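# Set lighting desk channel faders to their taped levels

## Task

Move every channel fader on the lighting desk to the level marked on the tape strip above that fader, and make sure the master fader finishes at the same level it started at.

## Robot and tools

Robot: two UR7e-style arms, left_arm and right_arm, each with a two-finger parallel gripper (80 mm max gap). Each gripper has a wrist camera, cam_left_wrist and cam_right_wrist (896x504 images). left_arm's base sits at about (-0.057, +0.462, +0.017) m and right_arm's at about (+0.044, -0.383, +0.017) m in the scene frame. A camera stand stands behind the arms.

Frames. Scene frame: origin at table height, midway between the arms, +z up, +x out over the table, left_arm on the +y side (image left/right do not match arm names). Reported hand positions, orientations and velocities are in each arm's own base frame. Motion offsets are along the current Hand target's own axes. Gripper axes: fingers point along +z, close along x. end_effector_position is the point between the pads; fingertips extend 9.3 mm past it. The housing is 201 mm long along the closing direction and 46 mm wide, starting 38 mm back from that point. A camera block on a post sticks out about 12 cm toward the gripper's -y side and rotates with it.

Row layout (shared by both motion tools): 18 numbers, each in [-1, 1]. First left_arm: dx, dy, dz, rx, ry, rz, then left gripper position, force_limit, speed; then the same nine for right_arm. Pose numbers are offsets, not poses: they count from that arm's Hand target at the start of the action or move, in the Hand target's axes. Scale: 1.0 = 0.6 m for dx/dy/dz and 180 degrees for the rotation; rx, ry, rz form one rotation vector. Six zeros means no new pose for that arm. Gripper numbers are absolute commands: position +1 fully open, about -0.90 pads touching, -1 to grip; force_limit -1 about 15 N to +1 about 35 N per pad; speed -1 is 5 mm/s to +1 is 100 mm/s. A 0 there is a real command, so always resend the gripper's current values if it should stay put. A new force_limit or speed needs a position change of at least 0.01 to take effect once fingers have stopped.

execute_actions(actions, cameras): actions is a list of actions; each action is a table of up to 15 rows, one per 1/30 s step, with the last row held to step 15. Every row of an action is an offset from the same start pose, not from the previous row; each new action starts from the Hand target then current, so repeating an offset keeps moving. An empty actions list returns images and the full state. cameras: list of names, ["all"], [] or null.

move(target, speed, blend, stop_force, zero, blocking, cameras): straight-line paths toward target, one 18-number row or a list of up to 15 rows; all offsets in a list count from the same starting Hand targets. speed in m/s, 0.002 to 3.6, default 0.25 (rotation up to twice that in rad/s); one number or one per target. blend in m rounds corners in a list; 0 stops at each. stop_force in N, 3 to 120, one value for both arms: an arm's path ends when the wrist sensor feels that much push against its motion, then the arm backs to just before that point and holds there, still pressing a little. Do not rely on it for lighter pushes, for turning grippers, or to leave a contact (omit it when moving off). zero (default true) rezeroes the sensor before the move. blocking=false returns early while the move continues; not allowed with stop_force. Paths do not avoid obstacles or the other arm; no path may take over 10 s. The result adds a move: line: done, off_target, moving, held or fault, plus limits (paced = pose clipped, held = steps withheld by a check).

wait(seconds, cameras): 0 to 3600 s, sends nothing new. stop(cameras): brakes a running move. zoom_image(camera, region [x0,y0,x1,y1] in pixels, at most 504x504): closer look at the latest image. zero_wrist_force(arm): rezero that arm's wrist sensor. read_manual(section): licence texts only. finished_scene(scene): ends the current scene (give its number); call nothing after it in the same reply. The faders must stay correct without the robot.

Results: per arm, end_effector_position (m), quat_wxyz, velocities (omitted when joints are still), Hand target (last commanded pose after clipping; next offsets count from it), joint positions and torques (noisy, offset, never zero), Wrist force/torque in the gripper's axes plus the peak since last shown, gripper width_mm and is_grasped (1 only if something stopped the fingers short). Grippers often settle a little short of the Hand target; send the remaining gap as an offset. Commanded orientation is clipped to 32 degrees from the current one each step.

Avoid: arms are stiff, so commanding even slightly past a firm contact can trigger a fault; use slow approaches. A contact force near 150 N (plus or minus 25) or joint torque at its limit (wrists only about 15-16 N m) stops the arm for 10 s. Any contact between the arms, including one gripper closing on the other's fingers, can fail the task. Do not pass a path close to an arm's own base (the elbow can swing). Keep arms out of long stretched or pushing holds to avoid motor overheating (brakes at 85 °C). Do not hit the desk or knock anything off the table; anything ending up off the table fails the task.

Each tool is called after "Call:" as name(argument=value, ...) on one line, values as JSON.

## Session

Call:
execute_actions(actions=[])

Nothing of this call was run. Scene 2 begins with your next reply.

Call:
execute_actions(actions=[])

Scene clock: 0.00 s.
left_arm: end_effector_position=(+0.5485, +0.4336, +0.1882) width_mm=79.9 is_grasped=0 end_effector_quat_wxyz=(-0.130, +0.962, -0.236, -0.038) | right_arm: end_effector_position=(+0.2597, +0.6092, +0.0894) width_mm=79.9 is_grasped=0 end_effector_quat_wxyz=(-0.317, +0.541, -0.548, +0.553)
Joint positions: left_arm=[0.397 -1.099 1.501 -2.069 -1.317 2.462] | right_arm=[4.831 -2.361 -1.447 -2.011 0.431 -0.686]
Joint velocities: within noise
Joint torques (N m): no reading
Wrist force (N): no reading
Wrist torque (N m): no reading
Wrist force, peak (N): no reading
Hand target: left_arm +0.5485, +0.4336, +0.1882; -0.130, +0.962, -0.236, -0.038 | right_arm +0.2597, +0.6092, +0.0894; -0.317, +0.541, -0.548, +0.553
Tool commands: left_gripper/position=+0.998 left_gripper/force_limit=+1.0 left_gripper/speed=+1.0 right_gripper/position=+0.996 right_gripper/force_limit=+1.0 right_gripper/speed=+1.0

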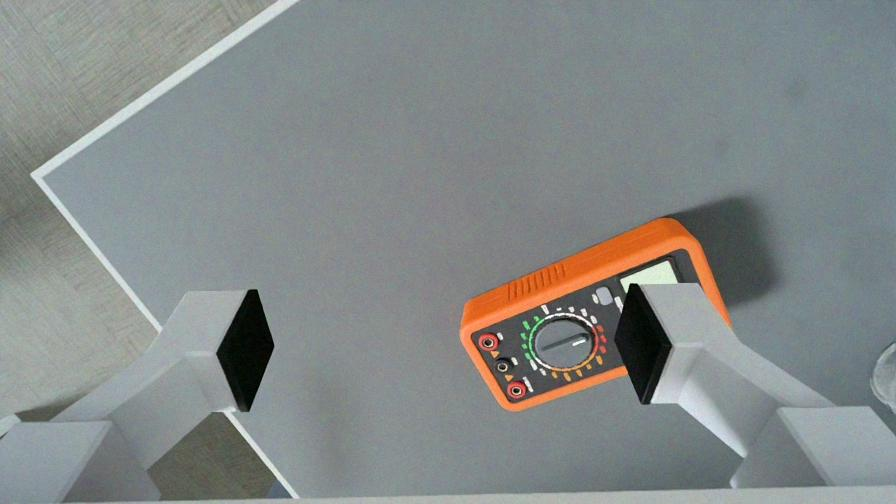

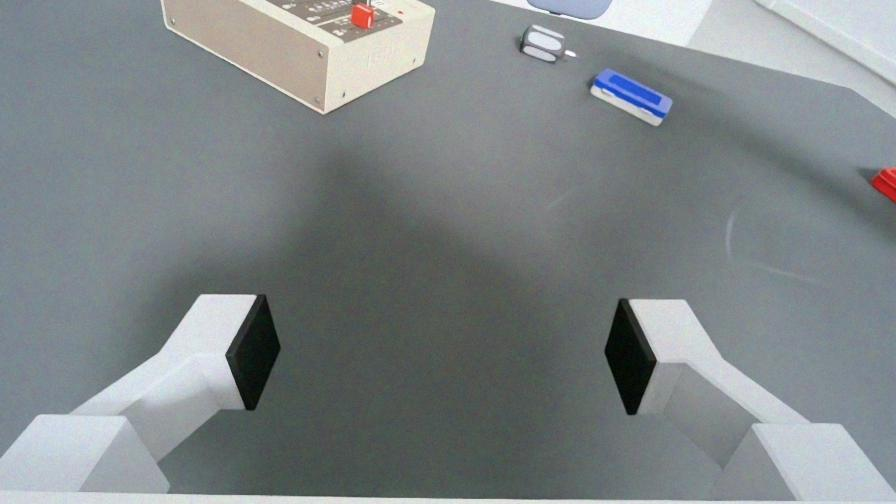

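Call:
move(target=[[0.049,0.1,-0.221,-0.0077,-0.0099,-0.0906,-0.3,1,1,0.08,-0.008,0.015,0,0,0,0.996,1,1],[0.631,0.932,-0.402,-0.0767,-0.0989,-0.9062,-0.3,1,1,0.545,-0.053,0.109,0,0,0,0.996,1,1]], speed=0.5, blend=[0.05,0], cameras=["cam_left_wrist"])

Call:
zoom_image(camera="cam_left_wrist", region=[300, 80, 600, 300])

Scene clock: 54.17 s.
left_arm: end_effector_position=(+0.6268, -0.2773, +0.2404) width_mm=25.4 is_grasped=0 end_effector_quat_wxyz=(+0.000, +0.367, +0.930, -0.001) end_effector_velocity=(+0.000, -0.001, +0.000) end_effector_angular_velocity=(-0.001, +0.000, +0.004) | right_arm: end_effector_position=(+0.2598, +0.2896, +0.1894) width_mm=79.9 is_grasped=0 end_effector_quat_wxyz=(-0.317, +0.541, -0.548, +0.553)
Joint positions: left_arm=[-0.612 -1.108 1.328 -1.792 -1.572 -1.431] | right_arm=[4.946 -1.567 -2.315 -2.025 0.535 -0.586]
Joint velocities: left_arm=[-0.001 0 0 0 -0.001 -0.005] | right_arm=[within noise]
Joint torques (N m): left_arm=[2.57 -41.34 -16.52 -1.06 -1.42 -1.82] | right_arm=[-13.72 23.76 25.18 1.87 -3.44 -0.96]
Wrist force (N): left_arm=[-0.7 0.0 -0.2] | right_arm=[0.3 0.1 -0.2]
Wrist torque (N m): left_arm=[0.07 0.03 -0.01] | right_arm=[-0.01 -0.03 -0.06]
Wrist force, peak (N): left_arm=[-1.0 -1.5 3.3] | right_arm=[-1.2 -0.2 -0.3]
Hand target: left_arm +0.6268, -0.2773, +0.2404; +0.000, +0.367, +0.930, -0.001 | right_arm +0.2598, +0.2895, +0.1895; -0.317, +0.541, -0.548, +0.553
Off the commanded pose: left_arm 0.000 m, 0 deg | right_arm 0.000 m, 0 deg.
move: done

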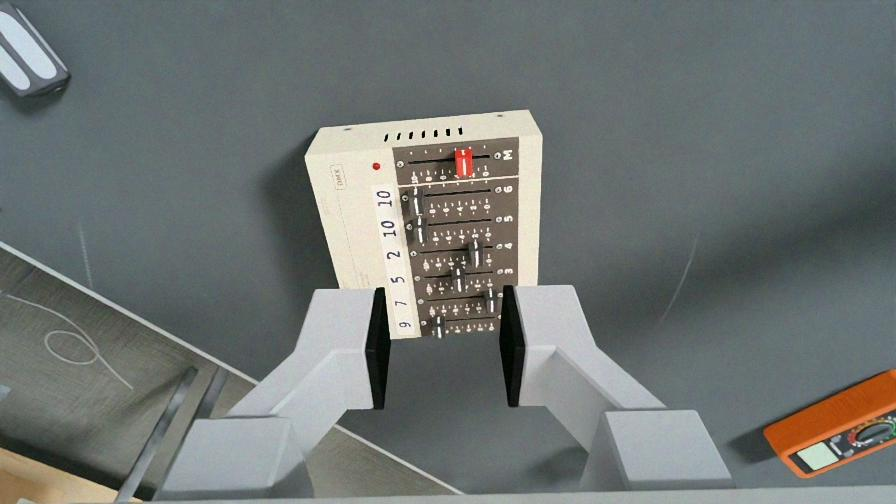

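Scaled by 1.680 from the camera's image (finer frame: 1280x720).

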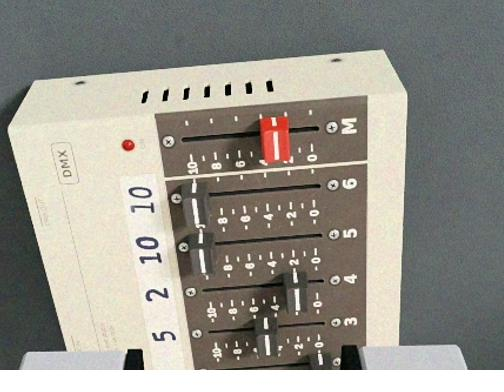

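Call:
move(target=[0.0089,0.1195,0.1507,0,0,-0.0255,0.4,-1,1,0,0,0,0,0,0,0.996,1,1], speed=0.25, cameras=["cam_left_wrist"])

Call:
zoom_image(camera="cam_left_wrist", region=[360, 90, 560, 230])

Call:
zoom_image(camera="cam_left_wrist", region=[340, 210, 560, 370])

Scene clock: 97.50 s.
left_arm: end_effector_position=(+0.6718, -0.2214, +0.1500) width_mm=54.8 is_grasped=0 end_effector_quat_wxyz=(+0.000, +0.330, +0.944, -0.001) | right_arm: end_effector_position=(+0.2598, +0.2895, +0.1895) width_mm=79.9 is_grasped=0 end_effector_quat_wxyz=(-0.317, +0.541, -0.548, +0.553)
Joint positions: left_arm=[-0.508 -0.99 1.386 -1.967 -1.572 -1.407] | right_arm=[4.946 -1.567 -2.315 -2.025 0.535 -0.586]
Joint torques (N m): left_arm=[0.87 -38.37 -27.62 -3.62 -1.83 -1.77] | right_arm=[-14.71 26.45 25.53 1.63 -3.13 -0.8]
Wrist force (N): left_arm=[-0.3 0.0 -0.2] | right_arm=[-0.1 -0.1 -0.1]
Wrist torque (N m): left_arm=[0.07 -0.03 -0.11] | right_arm=[-0.03 0.02 -0.06]
Wrist force, peak (N): left_arm=[-0.1 4.4 1.9] | right_arm=[0.4 0.1 -0.5]
Hand target: left_arm +0.6718, -0.2213, +0.1499; +0.000, +0.330, +0.944, -0.001 | right_arm +0.2598, +0.2895, +0.1895; -0.317, +0.541, -0.548, +0.553
Off the commanded pose: left_arm 0.000 m, 0 deg | right_arm 0.000 m, 0 deg.
move: done

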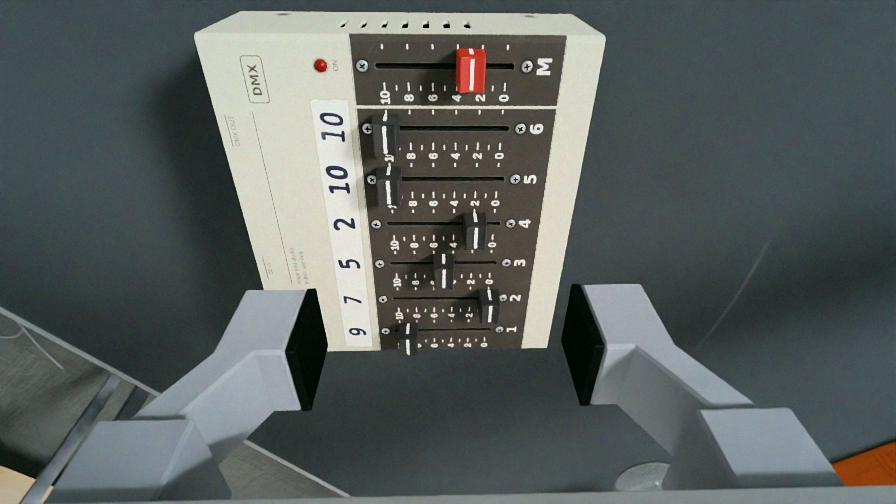

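Scaled by 2.520 from the camera's image (finer frame: 1280x720).

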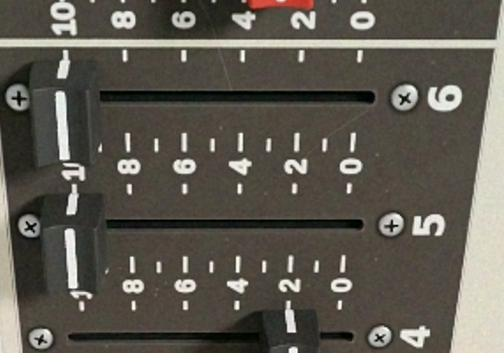

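Scaled by 2.291 from the camera's image (finer frame: 1280x720).

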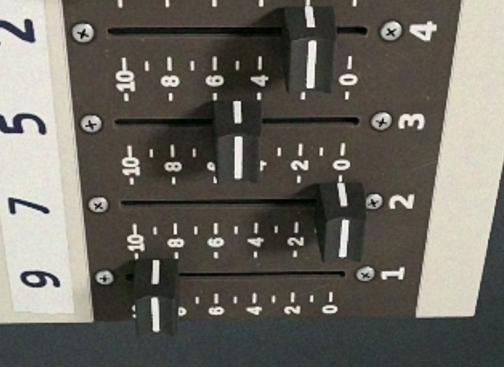

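Call:
move(target=[[0.0377,0.1502,0.12,0,0,0,-0.3,-1,1,0,0,0,0,0,0,0.996,1,1],[0.0377,0.1502,0.1625,0,0,0,-0.3,-1,1,0,0,0,0,0,0,0.996,1,1],[0.0377,0.1502,0.1625,0,0,0,-1,-1,0.3,0,0,0,0,0,0,0.996,1,1],[-0.0148,0.1502,0.1625,0,0,0,-1,-1,0.3,0,0,0,0,0,0,0.996,1,1],[-0.0148,0.1502,0.1625,0,0,0,-0.3,-1,0.3,0,0,0,0,0,0,0.996,1,1],[-0.0148,0.1502,0.095,0,0,0,-0.3,-1,0.3,0,0,0,0,0,0,0.996,1,1]], speed=[0.2,0.12,0.12,0.12,0.12,0.12], blend=[0.005,0,0,0,0,0], cameras=["cam_left_wrist"])

Call:
zoom_image(camera="cam_left_wrist", region=[300, 50, 600, 240])

Call:
zoom_image(camera="cam_left_wrist", region=[260, 150, 560, 340])

Scene clock: 145.47 s.
left_arm: end_effector_position=(+0.7349, -0.1564, +0.0928) width_mm=25.4 is_grasped=0 end_effector_quat_wxyz=(+0.000, +0.330, +0.944, -0.001) | right_arm: end_effector_position=(+0.2598, +0.2895, +0.1895) width_mm=79.9 is_grasped=0 end_effector_quat_wxyz=(-0.317, +0.541, -0.548, +0.553)
Joint positions: left_arm=[-0.388 -0.835 1.278 -2.014 -1.572 -1.287] | right_arm=[4.946 -1.567 -2.315 -2.025 0.535 -0.586]
Joint torques (N m): left_arm=[9.41 -53.19 -12.44 -2.3 1.06 1.21] | right_arm=[-14.98 26.04 25.01 2.12 -3.37 -1.06]
Wrist force (N): left_arm=[-1.0 -0.3 0.0] | right_arm=[0.1 0.0 0.0]
Wrist torque (N m): left_arm=[0.00 0.08 -0.13] | right_arm=[-0.01 -0.02 -0.06]
Wrist force, peak (N): left_arm=[6.9 -1.4 -4.8] | right_arm=[0.3 -0.2 0.4]
Hand target: left_arm +0.7349, -0.1564, +0.0928; +0.000, +0.330, +0.944, -0.001 | right_arm +0.2598, +0.2895, +0.1895; -0.317, +0.541, -0.548, +0.553
Off the commanded pose: left_arm 0.000 m, 0 deg | right_arm 0.000 m, 0 deg.
move: done

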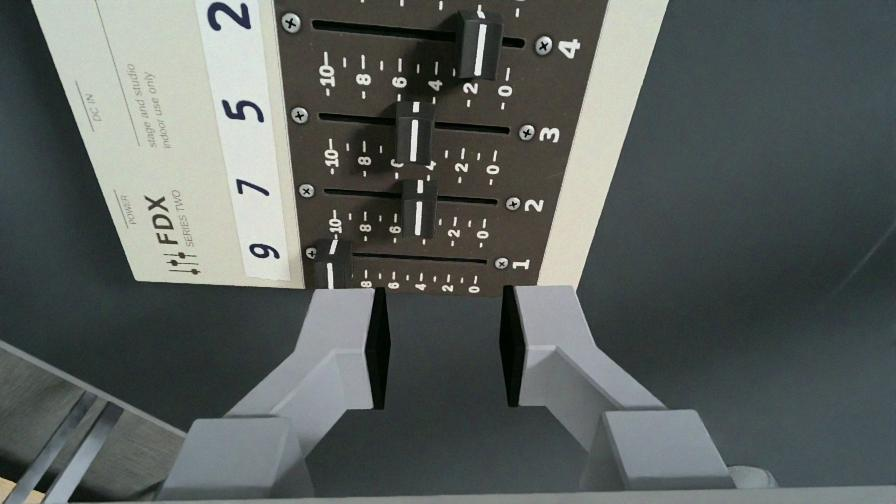

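Scaled by 1.680 from the camera's image (finer frame: 1280x720).

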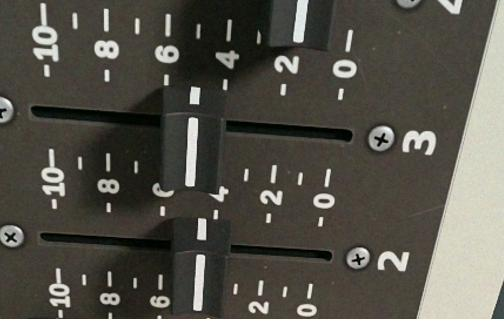

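Scaled by 1.680 from the camera's image (finer frame: 1280x720).

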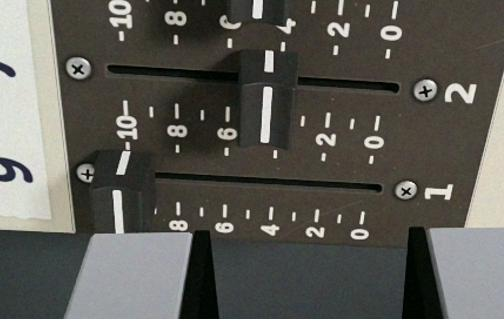

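Call:
move(target=[[-0.01,-0.0107,0.02,0,0,0.027,-0.3,-1,1,0,0,0,0,0,0,0.996,1,1],[-0.01,-0.0107,0.0672,0,0,0.027,-0.3,-1,1,0,0,0,0,0,0,0.996,1,1],[-0.01,-0.0107,0.0672,0,0,0.027,-1,-1,0.3,0,0,0,0,0,0,0.996,1,1],[-0.0308,-0.0123,0.0672,0,0,0.027,-1,-1,0.3,0,0,0,0,0,0,0.996,1,1],[-0.0308,-0.0123,0.0672,0,0,0.027,-0.3,-1,0.3,0,0,0,0,0,0,0.996,1,1],[-0.0308,-0.0123,0,0,0,0.027,-0.3,-1,0.3,0,0,0,0,0,0,0.996,1,1]], speed=[0.2,0.12,0.12,0.12,0.12,0.12], blend=[0.004,0,0,0,0,0], cameras=["cam_left_wrist"])

Call:
zoom_image(camera="cam_left_wrist", region=[310, 130, 570, 290])

Scene clock: 189.53 s.
left_arm: end_effector_position=(+0.7448, -0.1737, +0.0928) width_mm=25.4 is_grasped=0 end_effector_quat_wxyz=(+0.000, +0.369, +0.929, -0.001) | right_arm: end_effector_position=(+0.2598, +0.2895, +0.1895) width_mm=79.9 is_grasped=0 end_effector_quat_wxyz=(-0.317, +0.541, -0.548, +0.553)
Joint positions: left_arm=[-0.404 -0.804 1.222 -1.989 -1.572 -1.218] | right_arm=[4.946 -1.567 -2.315 -2.025 0.535 -0.586]
Joint torques (N m): left_arm=[9.39 -53.72 -11.41 -2.29 -0.89 1.37] | right_arm=[-13.79 25.57 22.97 1.89 -3.34 -0.64]
Wrist force (N): left_arm=[-0.8 -0.3 0.2] | right_arm=[0.4 0.0 0.1]
Wrist torque (N m): left_arm=[0.01 0.07 -0.12] | right_arm=[-0.02 -0.05 -0.06]
Wrist force, peak (N): left_arm=[1.6 -2.8 1.5] | right_arm=[0.5 -0.3 0.1]
Hand target: left_arm +0.7447, -0.1737, +0.0928; +0.000, +0.369, +0.929, -0.001 | right_arm +0.2598, +0.2895, +0.1895; -0.317, +0.541, -0.548, +0.553
Off the commanded pose: left_arm 0.000 m, 0 deg | right_arm 0.000 m, 0 deg.
move: done

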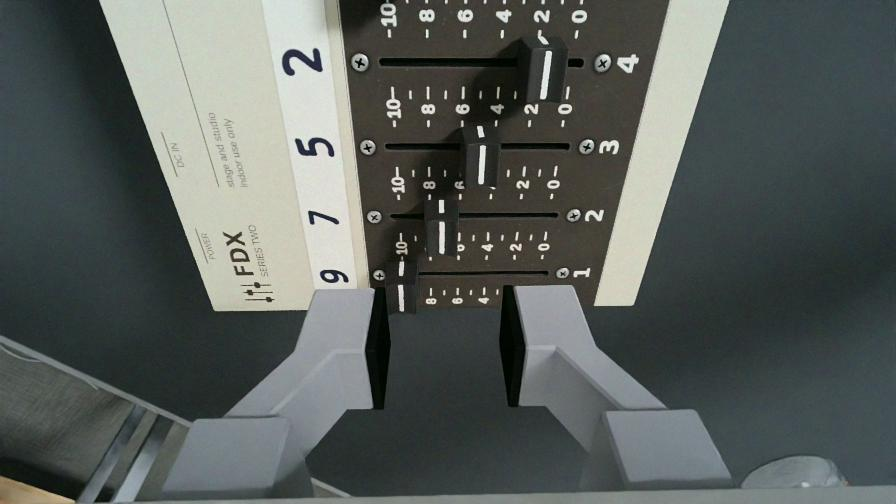

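Scaled by 1.938 from the camera's image (finer frame: 1280x720).

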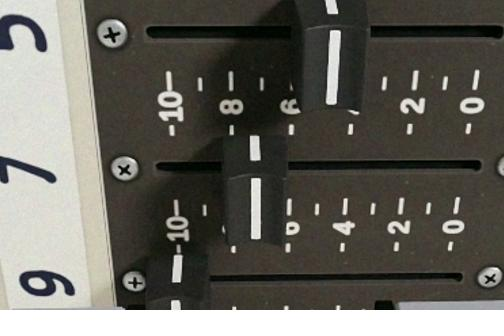

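Call:
move(target=[[0,0,0.0672,0,0,0,-0.3,-1,0.3,0,0,0,0,0,0,0.996,1,1],[0,0,0.0672,0,0,0,-1,-1,0.3,0,0,0,0,0,0,0.996,1,1],[0.0017,0,0.0672,0,0,0,-1,-1,0.3,0,0,0,0,0,0,0.996,1,1],[0.0017,0,0.0672,0,0,0,-0.3,-1,0.3,0,0,0,0,0,0,0.996,1,1],[0.0017,0,0.022,0,0,0,-0.3,-1,0.3,0,0,0,0,0,0,0.996,1,1],[-0.0208,0.0378,0.022,0,0,0,-0.3,-1,0.3,0,0,0,0,0,0,0.996,1,1],[-0.0208,0.0378,0.0672,0,0,0,-0.3,-1,0.3,0,0,0,0,0,0,0.996,1,1],[-0.0208,0.0378,0.0672,0,0,0,-1,-1,0.3,0,0,0,0,0,0,0.996,1,1],[-0.0133,0.0378,0.0672,0,0,0,-1,-1,0.3,0,0,0,0,0,0,0.996,1,1],[-0.0133,0.0378,0.0672,0,0,0,-0.3,-1,0.3,0,0,0,0,0,0,0.996,1,1],[-0.0133,0.0378,0,0,0,0,-0.3,-1,0.3,0,0,0,0,0,0,0.996,1,1]], speed=0.15, blend=[0,0,0,0,0.005,0.005,0,0,0,0,0], cameras=["cam_left_wrist"])

Call:
zoom_image(camera="cam_left_wrist", region=[300, 60, 560, 240])

Scene clock: 213.53 s.
left_arm: end_effector_position=(+0.7662, -0.1627, +0.0928) width_mm=25.4 is_grasped=0 end_effector_quat_wxyz=(+0.000, +0.369, +0.929, -0.001) | right_arm: end_effector_position=(+0.2598, +0.2895, +0.1895) width_mm=79.9 is_grasped=0 end_effector_quat_wxyz=(-0.317, +0.541, -0.548, +0.553)
Joint positions: left_arm=[-0.38 -0.76 1.141 -1.953 -1.572 -1.194] | right_arm=[4.946 -1.567 -2.315 -2.025 0.535 -0.586]
Joint torques (N m): left_arm=[-2.55 -58.4 -13.97 -1.46 -1.02 1.32] | right_arm=[-13.48 25.15 23.05 1.86 -3.09 -0.65]
Wrist force (N): left_arm=[-0.8 -0.3 0.0] | right_arm=[-0.2 0.0 0.2]
Wrist torque (N m): left_arm=[0.03 0.09 -0.11] | right_arm=[-0.02 0.04 -0.06]
Wrist force, peak (N): left_arm=[-3.5 6.2 -1.4] | right_arm=[0.4 0.2 0.3]
Hand target: left_arm +0.7661, -0.1626, +0.0928; +0.000, +0.369, +0.929, -0.001 | right_arm +0.2598, +0.2895, +0.1895; -0.317, +0.541, -0.548, +0.553
Off the commanded pose: left_arm 0.000 m, 0 deg | right_arm 0.000 m, 0 deg.
move: done

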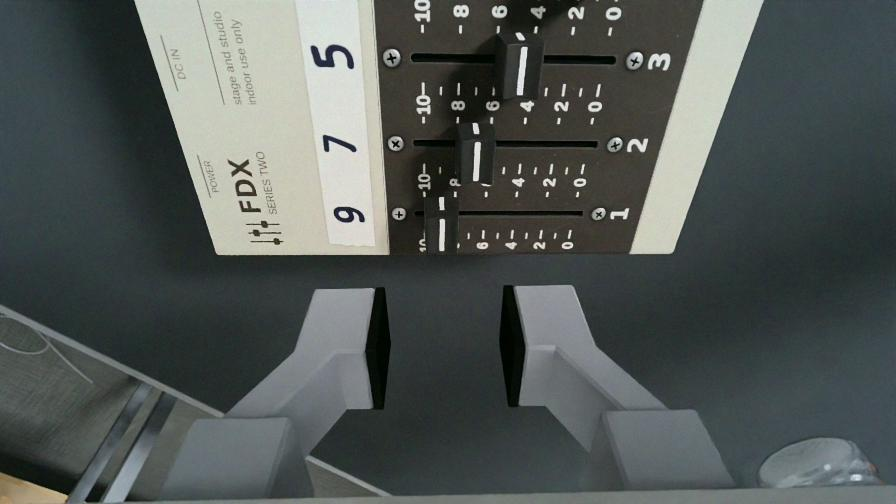

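Scaled by 1.938 from the camera's image (finer frame: 1280x720).

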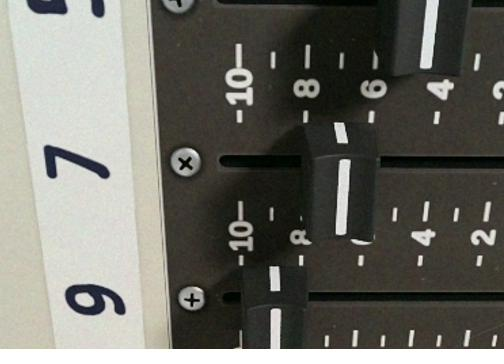

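Call:
zoom_image(camera="cam_left_wrist", region=[320, 180, 520, 260])

Call:
zoom_image(camera="cam_left_wrist", region=[325, 195, 365, 235])

Scaled by 2.520 from the camera's image (finer frame: 1280x720).

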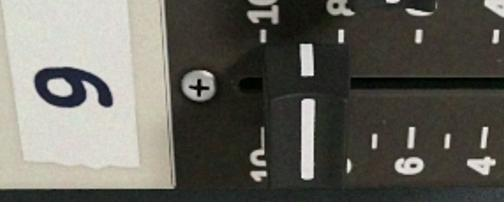

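Scaled by 12.600 from the camera's image (finer frame: 1280x720).

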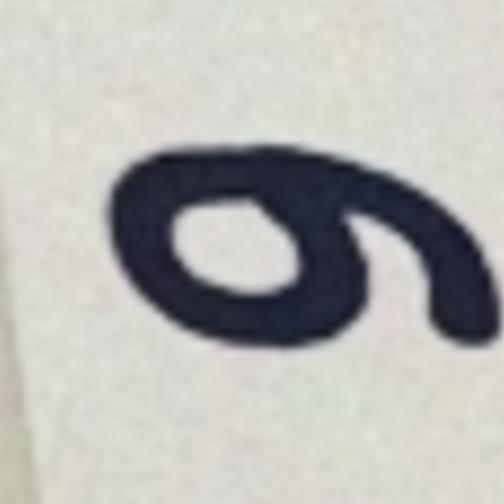

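Call:
move(target=[[0.055,-0.1128,0.015,0,0,0,-0.3,-1,0.3,0,0,0,0,0,0,0.996,1,1],[0.055,-0.1128,0.0672,0,0,0,-0.3,-1,0.3,0,0,0,0,0,0,0.996,1,1],[0.055,-0.1128,0.0672,0,0,0,-1,-1,0.3,0,0,0,0,0,0,0.996,1,1],[0.0527,-0.1128,0.0672,0,0,0,-1,-1,0.3,0,0,0,0,0,0,0.996,1,1],[0.0527,-0.1128,0.0672,0,0,0,-0.3,-1,0.3,0,0,0,0,0,0,0.996,1,1],[0.0527,-0.1128,-0.02,0,0,0,-0.3,-1,0.3,0,0,0,0,0,0,0.996,1,1],[-0.0075,-0.15,-0.045,0,0,0,-0.3,-1,0.3,0,0,0,0,0,0,0.996,1,1]], speed=0.15, blend=[0.005,0,0,0,0,0.01,0], cameras=["cam_left_wrist"])

Call:
zoom_image(camera="cam_left_wrist", region=[390, 60, 630, 220])

Call:
zoom_image(camera="cam_left_wrist", region=[390, 180, 630, 340])

Scene clock: 234.33 s.
left_arm: end_effector_position=(+0.7076, -0.2311, +0.1198) width_mm=25.4 is_grasped=0 end_effector_quat_wxyz=(+0.000, +0.369, +0.929, -0.001) | right_arm: end_effector_position=(+0.2598, +0.2895, +0.1895) width_mm=79.9 is_grasped=0 end_effector_quat_wxyz=(-0.317, +0.541, -0.548, +0.553)
Joint positions: left_arm=[-0.495 -0.878 1.279 -1.972 -1.572 -1.31] | right_arm=[4.946 -1.567 -2.315 -2.025 0.535 -0.586]
Joint torques (N m): left_arm=[4.51 -52.95 -29.83 -2.21 1.66 0.1] | right_arm=[-14.42 26.09 21.53 1.98 -3.17 -0.48]
Wrist force (N): left_arm=[-0.8 -0.4 0.4] | right_arm=[0.1 -0.3 0.0]
Wrist torque (N m): left_arm=[0.01 0.06 0.00] | right_arm=[-0.05 -0.01 -0.06]
Wrist force, peak (N): left_arm=[-2.5 -1.9 -0.2] | right_arm=[0.6 -0.1 0.3]
Hand target: left_arm +0.7076, -0.2312, +0.1199; +0.000, +0.369, +0.929, -0.001 | right_arm +0.2598, +0.2895, +0.1895; -0.317, +0.541, -0.548, +0.553
Off the commanded pose: left_arm 0.000 m, 0 deg | right_arm 0.000 m, 0 deg.
move: done

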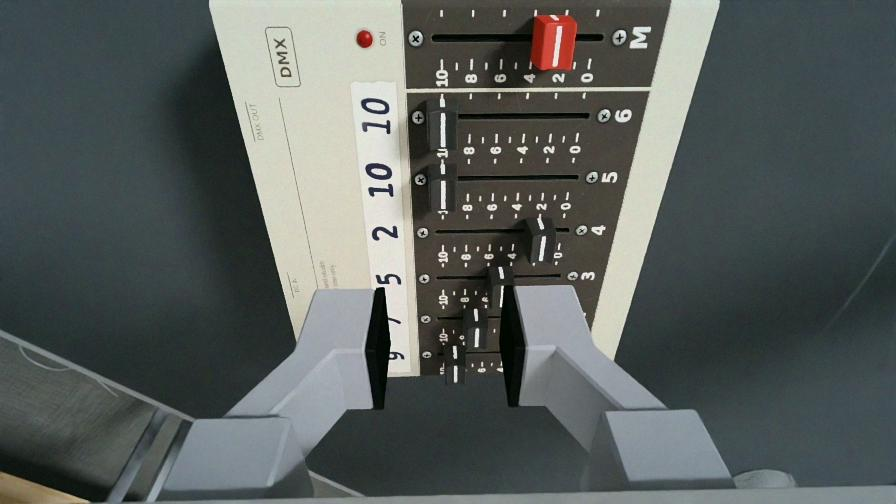

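Scaled by 2.100 from the camera's image (finer frame: 1280x720).

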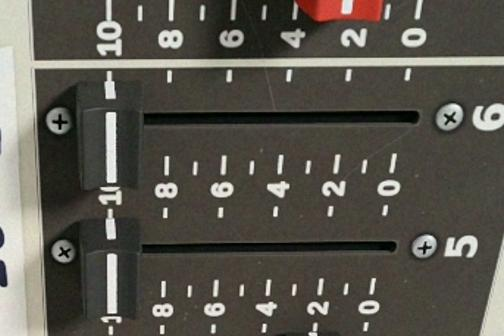

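Scaled by 2.100 from the camera's image (finer frame: 1280x720).

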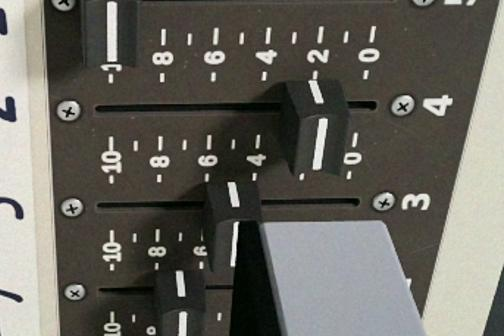

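Call:
finished_scene(scene=2)

The scene is finished: the task was done.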